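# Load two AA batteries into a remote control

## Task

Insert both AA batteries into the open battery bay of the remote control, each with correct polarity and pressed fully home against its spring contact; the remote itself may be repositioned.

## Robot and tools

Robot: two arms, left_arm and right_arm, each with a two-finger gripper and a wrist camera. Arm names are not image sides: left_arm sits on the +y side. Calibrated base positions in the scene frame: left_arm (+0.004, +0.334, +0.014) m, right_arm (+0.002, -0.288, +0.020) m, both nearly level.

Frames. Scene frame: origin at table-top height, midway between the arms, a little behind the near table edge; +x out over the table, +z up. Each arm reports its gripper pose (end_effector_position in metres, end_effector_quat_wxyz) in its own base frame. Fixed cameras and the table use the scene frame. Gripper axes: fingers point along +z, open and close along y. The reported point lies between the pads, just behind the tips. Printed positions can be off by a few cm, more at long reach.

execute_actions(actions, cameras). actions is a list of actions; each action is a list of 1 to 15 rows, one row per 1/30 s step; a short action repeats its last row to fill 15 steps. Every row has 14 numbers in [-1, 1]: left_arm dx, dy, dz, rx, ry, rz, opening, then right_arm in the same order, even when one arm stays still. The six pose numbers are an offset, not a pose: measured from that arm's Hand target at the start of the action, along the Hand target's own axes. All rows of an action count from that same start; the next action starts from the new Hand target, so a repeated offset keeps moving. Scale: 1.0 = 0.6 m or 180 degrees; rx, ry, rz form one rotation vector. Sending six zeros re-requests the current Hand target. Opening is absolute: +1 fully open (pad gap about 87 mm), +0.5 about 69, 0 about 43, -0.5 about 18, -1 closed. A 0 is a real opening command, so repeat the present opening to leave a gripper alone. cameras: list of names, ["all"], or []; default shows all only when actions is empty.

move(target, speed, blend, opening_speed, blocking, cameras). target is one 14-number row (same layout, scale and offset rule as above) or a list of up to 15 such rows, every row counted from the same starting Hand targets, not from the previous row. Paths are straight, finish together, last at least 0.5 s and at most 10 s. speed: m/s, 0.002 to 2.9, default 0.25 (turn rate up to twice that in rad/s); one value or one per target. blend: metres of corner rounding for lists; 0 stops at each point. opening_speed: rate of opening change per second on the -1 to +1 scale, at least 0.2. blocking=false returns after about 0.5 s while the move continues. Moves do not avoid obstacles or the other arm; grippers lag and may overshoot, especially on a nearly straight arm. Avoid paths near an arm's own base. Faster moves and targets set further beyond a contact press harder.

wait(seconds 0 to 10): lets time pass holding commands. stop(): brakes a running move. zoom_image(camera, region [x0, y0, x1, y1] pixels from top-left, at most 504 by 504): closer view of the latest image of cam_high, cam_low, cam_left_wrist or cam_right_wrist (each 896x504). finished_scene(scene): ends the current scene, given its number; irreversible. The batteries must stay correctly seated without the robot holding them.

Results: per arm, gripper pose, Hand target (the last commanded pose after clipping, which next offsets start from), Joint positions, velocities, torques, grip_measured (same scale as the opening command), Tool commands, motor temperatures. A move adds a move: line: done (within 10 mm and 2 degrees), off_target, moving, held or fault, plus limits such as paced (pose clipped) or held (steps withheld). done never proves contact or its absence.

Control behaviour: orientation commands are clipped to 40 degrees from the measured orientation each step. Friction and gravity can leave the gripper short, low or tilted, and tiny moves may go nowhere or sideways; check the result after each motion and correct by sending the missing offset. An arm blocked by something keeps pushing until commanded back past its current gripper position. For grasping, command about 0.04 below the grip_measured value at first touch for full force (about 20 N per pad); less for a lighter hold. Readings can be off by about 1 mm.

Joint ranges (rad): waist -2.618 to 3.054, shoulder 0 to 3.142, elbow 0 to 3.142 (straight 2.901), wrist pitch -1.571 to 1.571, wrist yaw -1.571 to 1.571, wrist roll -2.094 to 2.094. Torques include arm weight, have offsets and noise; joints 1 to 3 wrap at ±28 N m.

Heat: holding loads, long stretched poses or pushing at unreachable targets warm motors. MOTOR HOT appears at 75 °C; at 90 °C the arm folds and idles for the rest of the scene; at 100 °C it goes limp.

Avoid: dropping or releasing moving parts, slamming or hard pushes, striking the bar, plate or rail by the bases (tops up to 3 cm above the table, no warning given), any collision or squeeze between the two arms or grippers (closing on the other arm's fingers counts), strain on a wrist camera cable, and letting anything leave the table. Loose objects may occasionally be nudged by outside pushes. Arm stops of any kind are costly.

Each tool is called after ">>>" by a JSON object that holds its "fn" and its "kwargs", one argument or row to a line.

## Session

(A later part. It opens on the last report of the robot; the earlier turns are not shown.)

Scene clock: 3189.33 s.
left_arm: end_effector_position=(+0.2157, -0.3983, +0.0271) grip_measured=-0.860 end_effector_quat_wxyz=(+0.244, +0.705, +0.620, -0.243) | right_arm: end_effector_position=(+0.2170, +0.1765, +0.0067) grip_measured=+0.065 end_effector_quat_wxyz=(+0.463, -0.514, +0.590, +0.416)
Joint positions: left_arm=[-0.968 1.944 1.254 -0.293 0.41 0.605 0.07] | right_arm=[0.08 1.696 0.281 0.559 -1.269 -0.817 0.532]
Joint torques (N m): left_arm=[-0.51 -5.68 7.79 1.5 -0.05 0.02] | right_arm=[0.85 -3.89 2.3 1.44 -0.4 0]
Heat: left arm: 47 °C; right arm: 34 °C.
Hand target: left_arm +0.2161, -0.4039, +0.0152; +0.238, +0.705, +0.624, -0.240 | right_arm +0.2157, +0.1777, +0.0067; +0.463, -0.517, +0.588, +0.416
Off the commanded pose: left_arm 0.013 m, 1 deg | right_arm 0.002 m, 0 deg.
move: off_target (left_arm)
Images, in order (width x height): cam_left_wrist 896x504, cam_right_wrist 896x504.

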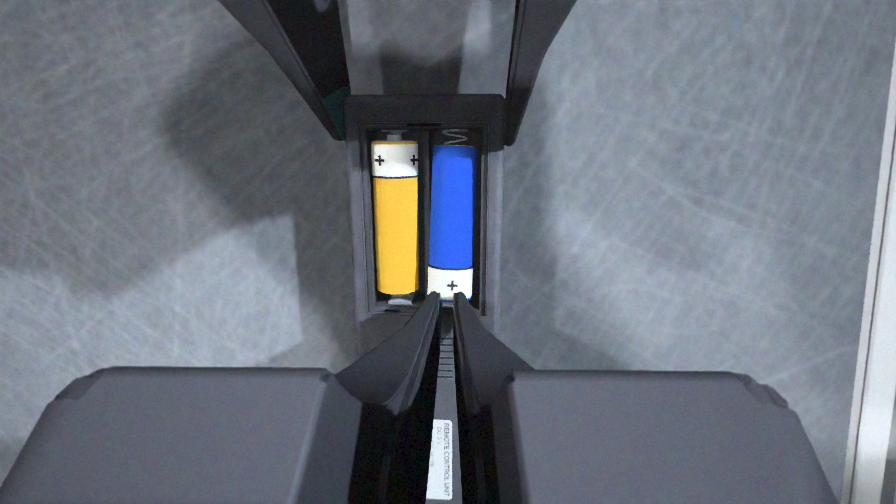

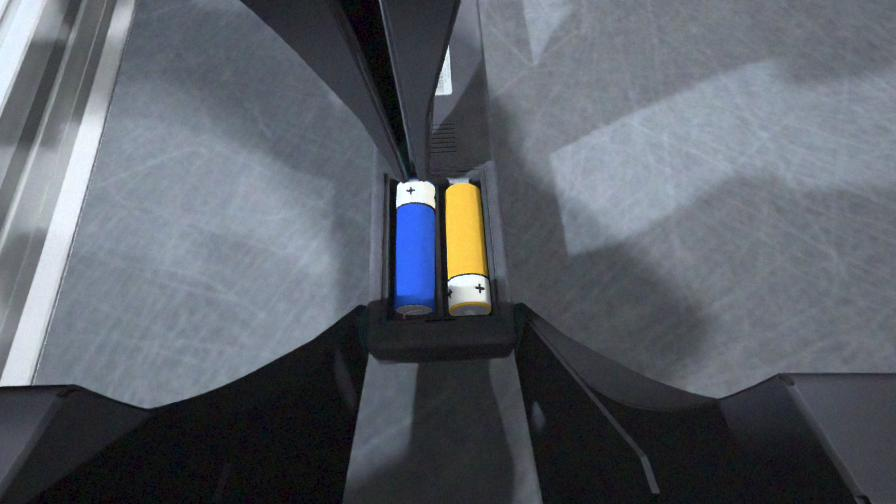

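>>> {"fn": "move", "kwargs": {
  "target": [-0.0142,0,0.0193,0,0,0,-0.86,0,0,0,0,0,0,-0.1],
  "speed": 0.03,
  "cameras": ["cam_right_wrist","cam_left_wrist"]
}}

>>> {"fn": "zoom_image", "kwargs": {
  "camera": "cam_left_wrist",
  "region": [360, 200, 520, 360]
}}

>>> {"fn": "zoom_image", "kwargs": {
  "camera": "cam_right_wrist",
  "region": [350, 130, 540, 330]
}}

Scene clock: 3197.33 s.
left_arm: end_effector_position=(+0.2152, -0.4027, +0.0249) grip_measured=-0.860 end_effector_quat_wxyz=(+0.234, +0.703, +0.628, -0.238) | right_arm: end_effector_position=(+0.2178, +0.1751, +0.0067) grip_measured=+0.065 end_effector_quat_wxyz=(+0.464, -0.512, +0.592, +0.415)
Joint positions: left_arm=[-0.979 1.971 1.294 -0.324 0.395 0.588 0.07] | right_arm=[0.074 1.696 0.28 0.56 -1.269 -0.817 0.532]
Joint torques (N m): left_arm=[-1.51 -4.89 8.02 1.81 -0.02 -0.03] | right_arm=[1.48 -3.89 2.37 1.43 -0.4 0]
Heat: left arm: 47 °C; right arm: 34 °C.
Hand target: left_arm +0.2148, -0.4177, +0.0117; +0.238, +0.705, +0.624, -0.240 | right_arm +0.2157, +0.1777, +0.0067; +0.463, -0.517, +0.588, +0.416
Off the commanded pose: left_arm 0.020 m, 1 deg | right_arm 0.003 m, 1 deg.
move: off_target (left_arm)
Images, in order (width x height): cam_left_wrist 896x504, cam_right_wrist 896x504.

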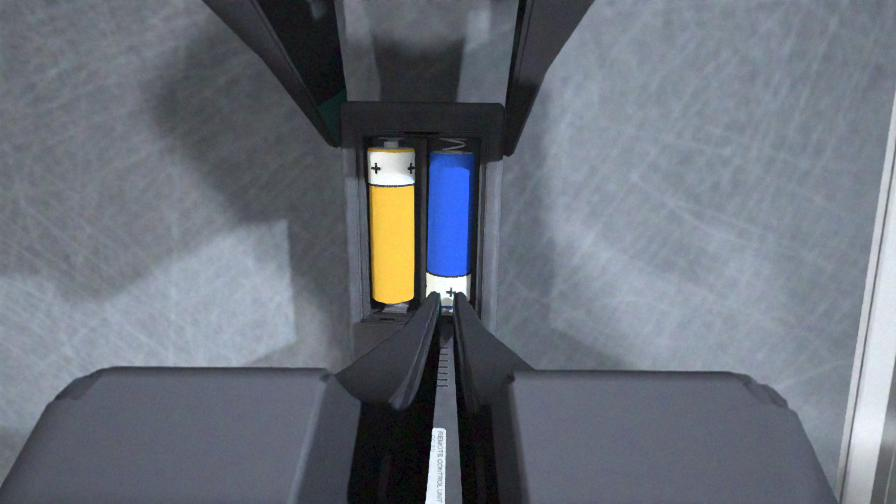

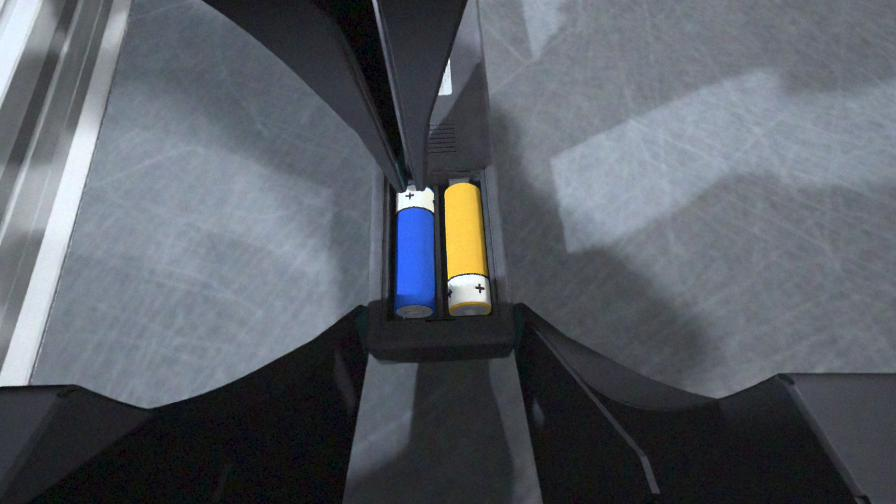

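Scaled by 3.150 from the camera's 896x504 image, which has a finer 1280x720 frame.

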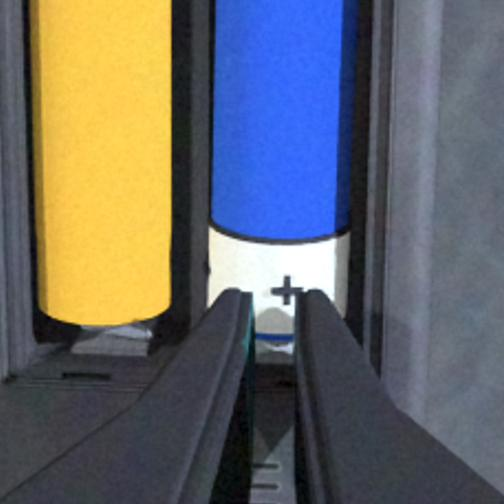

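Scaled by 2.520 from the camera's 896x504 image, which has a finer 1280x720 frame.

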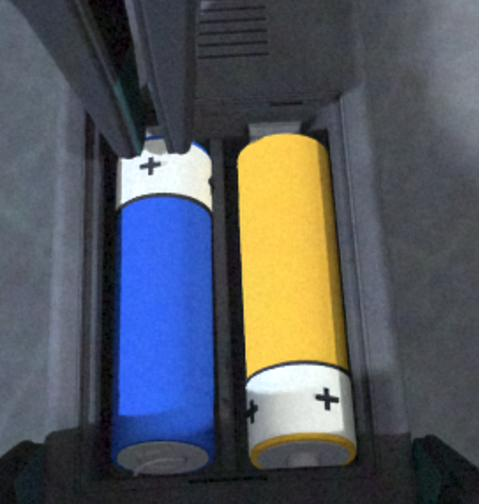

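>>> {"fn": "move", "kwargs": {
  "target": [-0.05,0,-0.075,0,0,0,-0.86,0,0,0,0,0,0,-0.1],
  "speed": 0.05,
  "cameras": ["cam_right_wrist","cam_left_wrist","cam_low"]
}}

>>> {"fn": "zoom_image", "kwargs": {
  "camera": "cam_right_wrist",
  "region": [350, 130, 540, 330]
}}

>>> {"fn": "zoom_image", "kwargs": {
  "camera": "cam_low",
  "region": [530, 240, 580, 290]
}}

Scene clock: 3205.93 s.
left_arm: end_effector_position=(+0.2097, -0.3958, +0.0360) grip_measured=-0.860 end_effector_quat_wxyz=(+0.200, +0.705, +0.640, -0.231) | right_arm: end_effector_position=(+0.2173, +0.1754, +0.0074) grip_measured=+0.065 end_effector_quat_wxyz=(+0.464, -0.512, +0.590, +0.417)
Joint positions: left_arm=[-0.982 1.971 1.372 -0.474 0.39 0.586 0.07] | right_arm=[0.073 1.696 0.28 0.56 -1.275 -0.817 0.532]
Joint torques (N m): left_arm=[-0.75 -13.22 9.29 1.33 0.07 0.03] | right_arm=[1.57 -3.89 2.36 1.42 -0.33 -0.01]
Heat: left arm: 46 °C; right arm: 34 °C.
Hand target: left_arm +0.2134, -0.4121, +0.0654; +0.237, +0.705, +0.624, -0.240 | right_arm +0.2157, +0.1777, +0.0066; +0.463, -0.517, +0.588, +0.416
Off the commanded pose: left_arm 0.034 m, 5 deg | right_arm 0.003 m, 1 deg.
move: off_target (left_arm)
Images, in order (width x height): cam_low 896x504, cam_left_wrist 896x504, cam_right_wrist 896x504.

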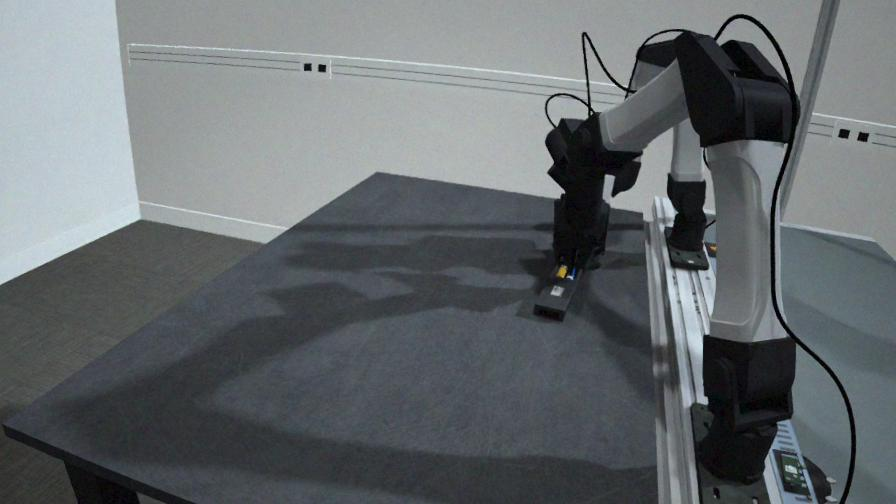

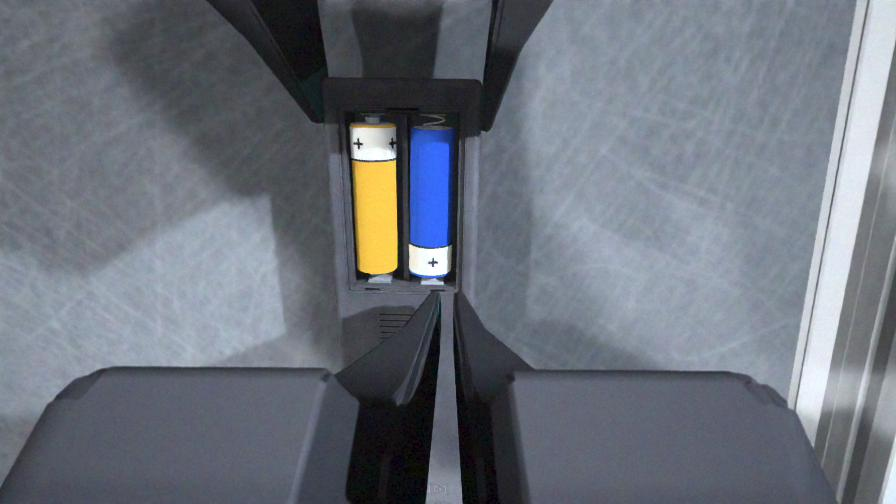

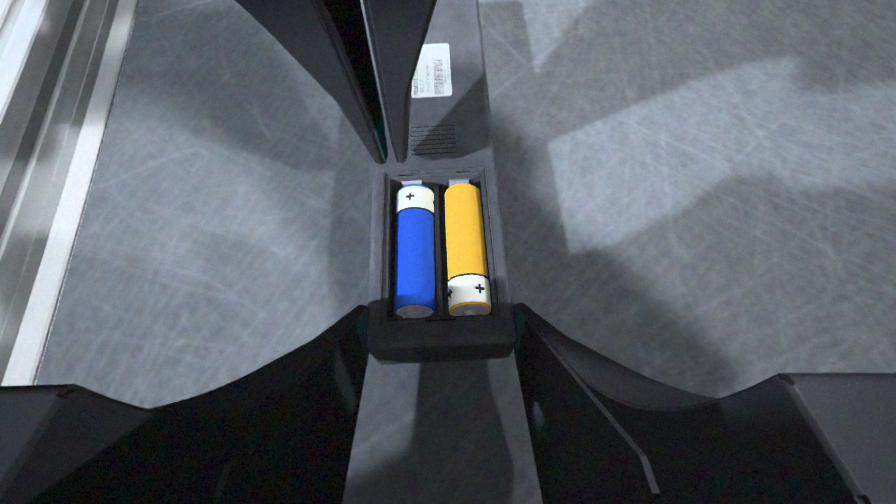

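Scaled by 2.520 from the camera's 896x504 image, which has a finer 1280x720 frame.

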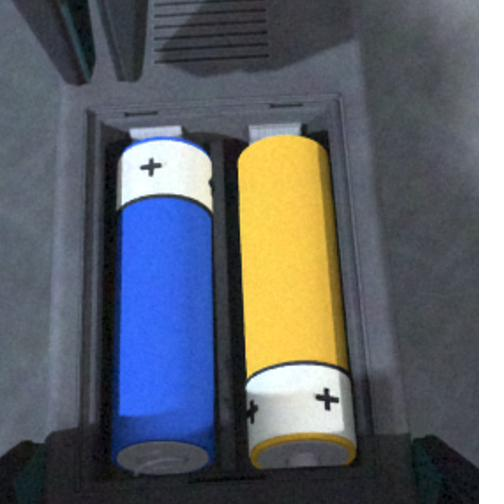

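Scaled by 10.080 from the camera's 896x504 image, which has a finer 1280x720 frame.

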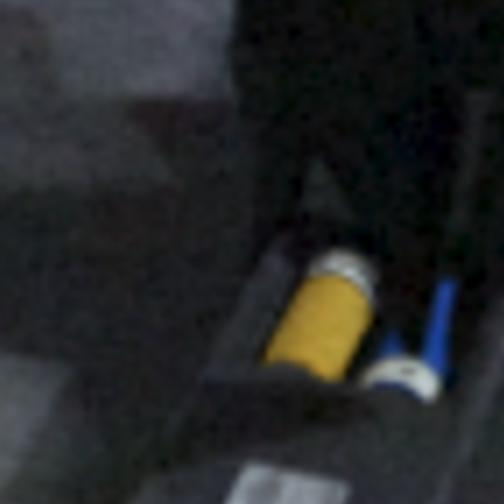

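>>> {"fn": "zoom_image", "kwargs": {
  "camera": "cam_left_wrist",
  "region": [325, 90, 485, 180]
}}

>>> {"fn": "zoom_image", "kwargs": {
  "camera": "cam_left_wrist",
  "region": [325, 220, 485, 310]
}}

Scaled by 3.150 from the camera's 896x504 image, which has a finer 1280x720 frame.

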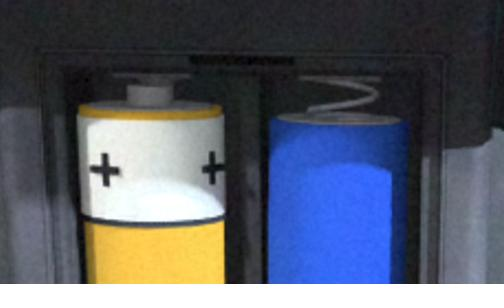

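Scaled by 3.150 from the camera's 896x504 image, which has a finer 1280x720 frame.

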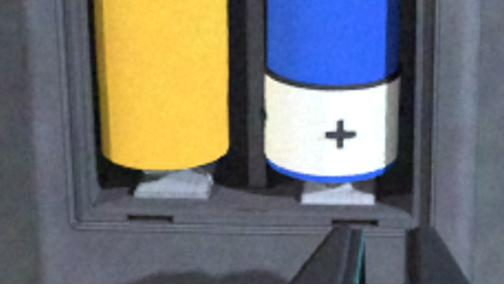

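>>> {"fn": "move", "kwargs": {
  "target": [
    [0,0,0,0,0,0,-0.86,0,0,0,0,0,0,0.4],
    [0,0,0,0,0,0,-0.86,0.02,0,-0.15,0,0,0,0.4],
    [0,0,0,0,0,0,-0.86,-0.06,0,-0.25,0,0,0,0.4]
  ],
  "speed": 0.12,
  "opening_speed": 0.4
}}

>>> {"fn": "move", "kwargs": {
  "target": [-0.03,0.03,0.09,0,0,0,-0.86,0,0,0,0,0,0,0.4],
  "speed": 0.1,
  "cameras": ["cam_left_wrist","cam_right_wrist","cam_high"]
}}

Scene clock: 3231.87 s.
left_arm: end_effector_position=(+0.2059, -0.4016, +0.0396) grip_measured=-0.860 end_effector_quat_wxyz=(+0.203, +0.710, +0.633, -0.234) | right_arm: end_effector_position=(+0.1978, +0.0434, +0.0713) grip_measured=+0.400 end_effector_quat_wxyz=(+0.408, -0.481, +0.689, +0.356)
Joint positions: left_arm=[-0.996 1.971 1.383 -0.474 0.39 0.586 0.07] | right_arm=[-0.521 1.56 0.766 -1.321 -1.068 -2.068 0.7]
Joint torques (N m): left_arm=[0.43 -13.14 8.68 1.35 0.06 0.03] | right_arm=[0.18 -4.44 4.83 -0.85 -0.39 -0.14]
Motor temperatures (°C): left_arm=[24 51 45 36 23 23 22] | right_arm=[25 34 28 28 26 25 25]
Heat: left arm: 51 °C; right arm: 34 °C.
Hand target: left_arm +0.2134, -0.4121, +0.0654; +0.237, +0.705, +0.624, -0.240 | right_arm +0.1998, +0.0405, +0.0755; +0.463, -0.517, +0.588, +0.416
Off the commanded pose: left_arm 0.029 m, 4 deg | right_arm 0.005 m, 15 deg.
joint sent to its limit (right arm) — joint 6 (wrist roll), lower limit. The joint targets are off in orientation, not in position.
move: off_target (left_arm, right_arm)

Scene clock: 3233.00 s.
left_arm: end_effector_position=(+0.2210, -0.4548, +0.0356) grip_measured=-0.860 end_effector_quat_wxyz=(+0.228, +0.710, +0.621, -0.241) | right_arm: end_effector_position=(+0.1973, +0.0434, +0.0713) grip_measured=+0.400 end_effector_quat_wxyz=(+0.407, -0.481, +0.689, +0.357)
Joint positions: left_arm=[-1.03 2.129 1.58 -0.447 0.381 0.56 0.07] | right_arm=[-0.521 1.56 0.766 -1.322 -1.066 -2.068 0.7]
Joint torques (N m): left_arm=[0.31 -9.4 8.9 1.49 -0.06 -0.02] | right_arm=[0.24 -4.36 4.9 -0.84 -0.38 -0.14]
Heat: left arm: 51 °C; right arm: 34 °C.
Hand target: left_arm +0.2271, -0.4621, +0.0358; +0.237, +0.705, +0.624, -0.240 | right_arm +0.1998, +0.0405, +0.0755; +0.463, -0.517, +0.588, +0.416
Off the commanded pose: left_arm 0.010 m, 1 deg | right_arm 0.006 m, 15 deg.
joint sent to its limit (right arm) — joint 6 (wrist roll), lower limit. The joint targets are off in orientation, not in position.
move: off_target (right_arm)
Images, in order (width x height): cam_high 896x504, cam_left_wrist 896x504, cam_right_wrist 896x504.

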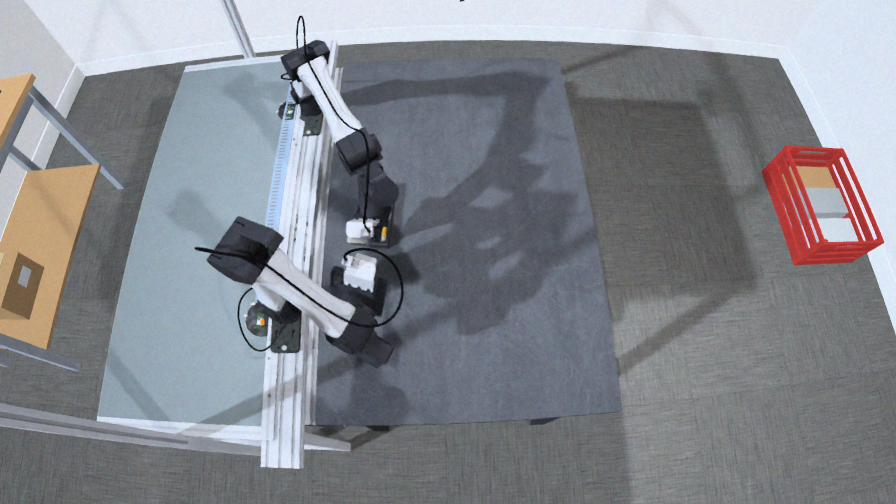

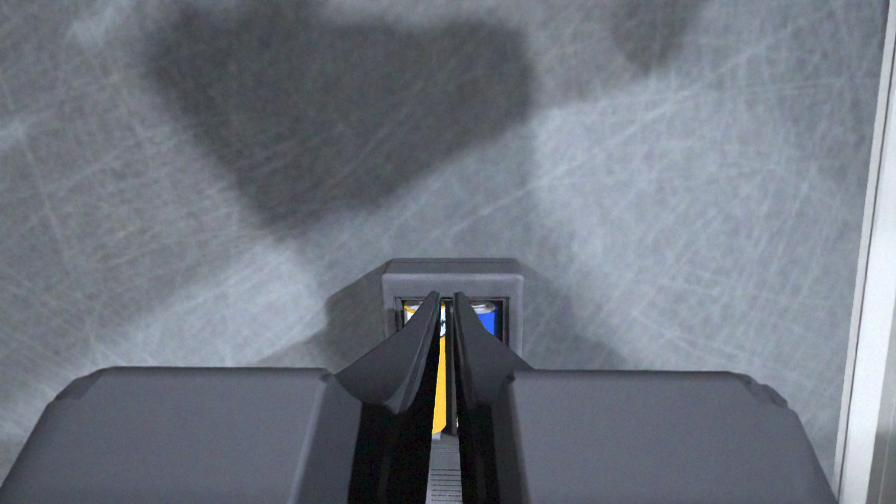

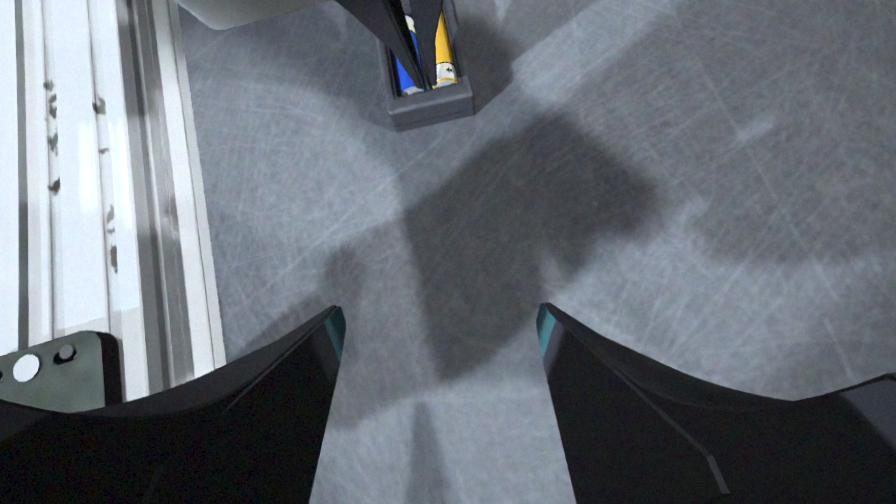

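>>> {"fn": "move", "kwargs": {
  "target": [-0.065,0,-0.03,0,0,0,-0.86,0,0,0,0,0,0,0.4],
  "speed": 0.1,
  "cameras": ["cam_left_wrist"]
}}

>>> {"fn": "zoom_image", "kwargs": {
  "camera": "cam_left_wrist",
  "region": [370, 230, 530, 350]
}}

Scene clock: 3239.47 s.
left_arm: end_effector_position=(+0.2214, -0.4799, +0.0787) grip_measured=-0.860 end_effector_quat_wxyz=(+0.244, +0.708, +0.615, -0.244) | right_arm: end_effector_position=(+0.1973, +0.0434, +0.0713) grip_measured=+0.400 end_effector_quat_wxyz=(+0.407, -0.481, +0.689, +0.357)
Joint positions: left_arm=[-1.057 2.147 1.767 -0.572 0.366 0.536 0.07] | right_arm=[-0.521 1.56 0.766 -1.322 -1.066 -2.068 0.7]
Joint torques (N m): left_arm=[0.38 -9.57 9.09 1.26 -0.09 -0.03] | right_arm=[0.24 -4.34 4.92 -0.84 -0.38 -0.13]
Heat: left arm: 51 °C; right arm: 34 °C.
Hand target: left_arm +0.2238, -0.4805, +0.0743; +0.237, +0.705, +0.624, -0.240 | right_arm +0.1998, +0.0405, +0.0755; +0.463, -0.517, +0.588, +0.416
Off the commanded pose: left_arm 0.005 m, 1 deg | right_arm 0.006 m, 15 deg.
joint sent to its limit (right arm) — joint 6 (wrist roll), lower limit. The joint targets are off in orientation, not in position.
move: off_target (right_arm)
Images, in order (width x height): cam_left_wrist 896x504.

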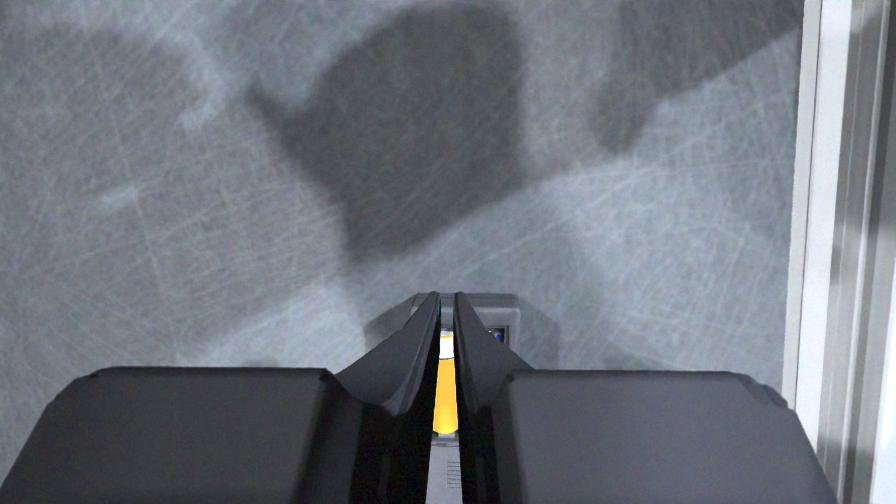

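Scaled by 3.150 from the camera's 896x504 image, which has a finer 1280x720 frame.

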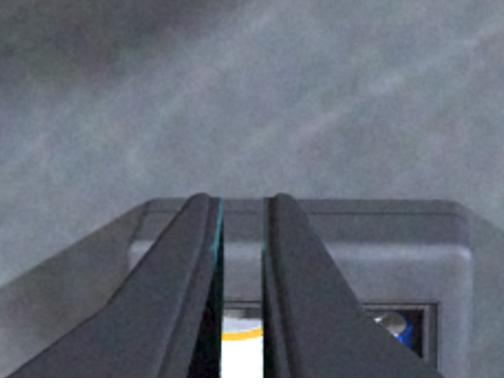

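>>> {"fn": "move", "kwargs": {
  "target": [0.163,-0.002,-0.104,0,-0.18,0,-0.86,0,0,0,0,0,0,0.4],
  "speed": 0.15,
  "cameras": ["cam_left_wrist"]
}}

>>> {"fn": "zoom_image", "kwargs": {
  "camera": "cam_left_wrist",
  "region": [360, 100, 540, 300]
}}

Scene clock: 3255.63 s.
left_arm: end_effector_position=(+0.2331, -0.3662, +0.0489) grip_measured=-0.860 end_effector_quat_wxyz=(+0.388, +0.613, +0.541, -0.426) | right_arm: end_effector_position=(+0.1973, +0.0434, +0.0713) grip_measured=+0.400 end_effector_quat_wxyz=(+0.407, -0.481, +0.689, +0.357)
Joint positions: left_arm=[-0.714 1.844 0.803 0.479 0.886 0.469 0.07] | right_arm=[-0.521 1.56 0.766 -1.322 -1.066 -2.068 0.7]
Joint torques (N m): left_arm=[0.88 -10 5.01 1.88 0.14 -0.01] | right_arm=[0.24 -4.36 4.9 -0.84 -0.38 -0.14]
Heat: left arm: 54 °C; right arm: 35 °C.
Hand target: left_arm +0.2355, -0.3660, +0.0605; +0.402, +0.610, +0.533, -0.427 | right_arm +0.1998, +0.0405, +0.0755; +0.463, -0.517, +0.588, +0.416
Off the commanded pose: left_arm 0.012 m, 2 deg | right_arm 0.006 m, 15 deg.
joint sent to its limit (right arm) — joint 6 (wrist roll), lower limit. The joint targets are off in orientation, not in position.
move: off_target (left_arm, right_arm)
Images, in order (width x height): cam_left_wrist 896x504.

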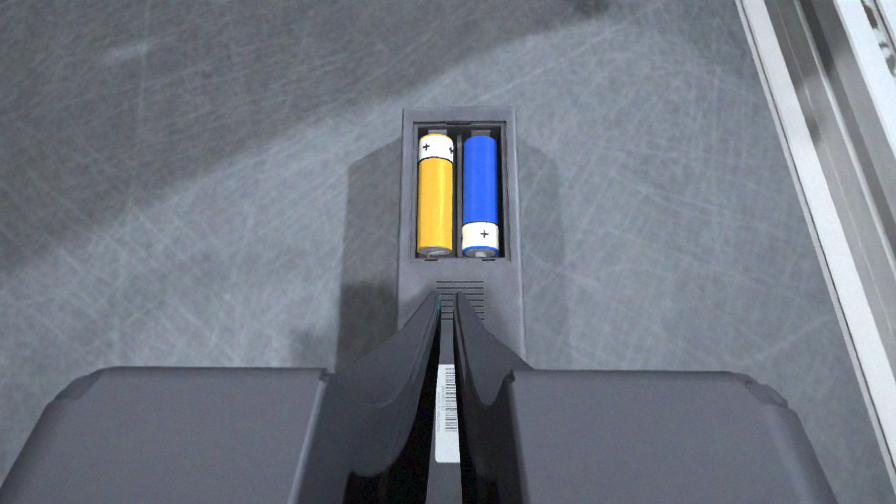

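Scaled by 2.520 from the camera's 896x504 image, which has a finer 1280x720 frame.

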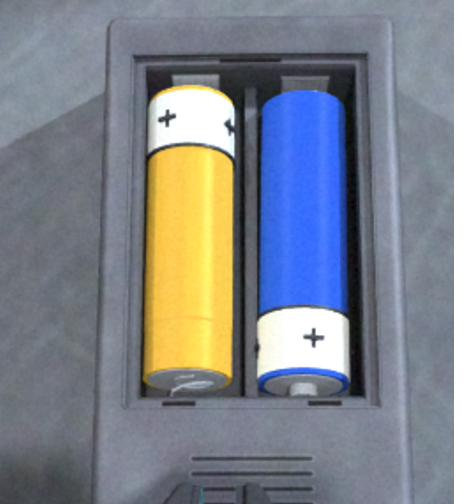

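>>> {"fn": "finished_scene", "kwargs": {
  "scene": 2
}}

The scene is finished: the task was done.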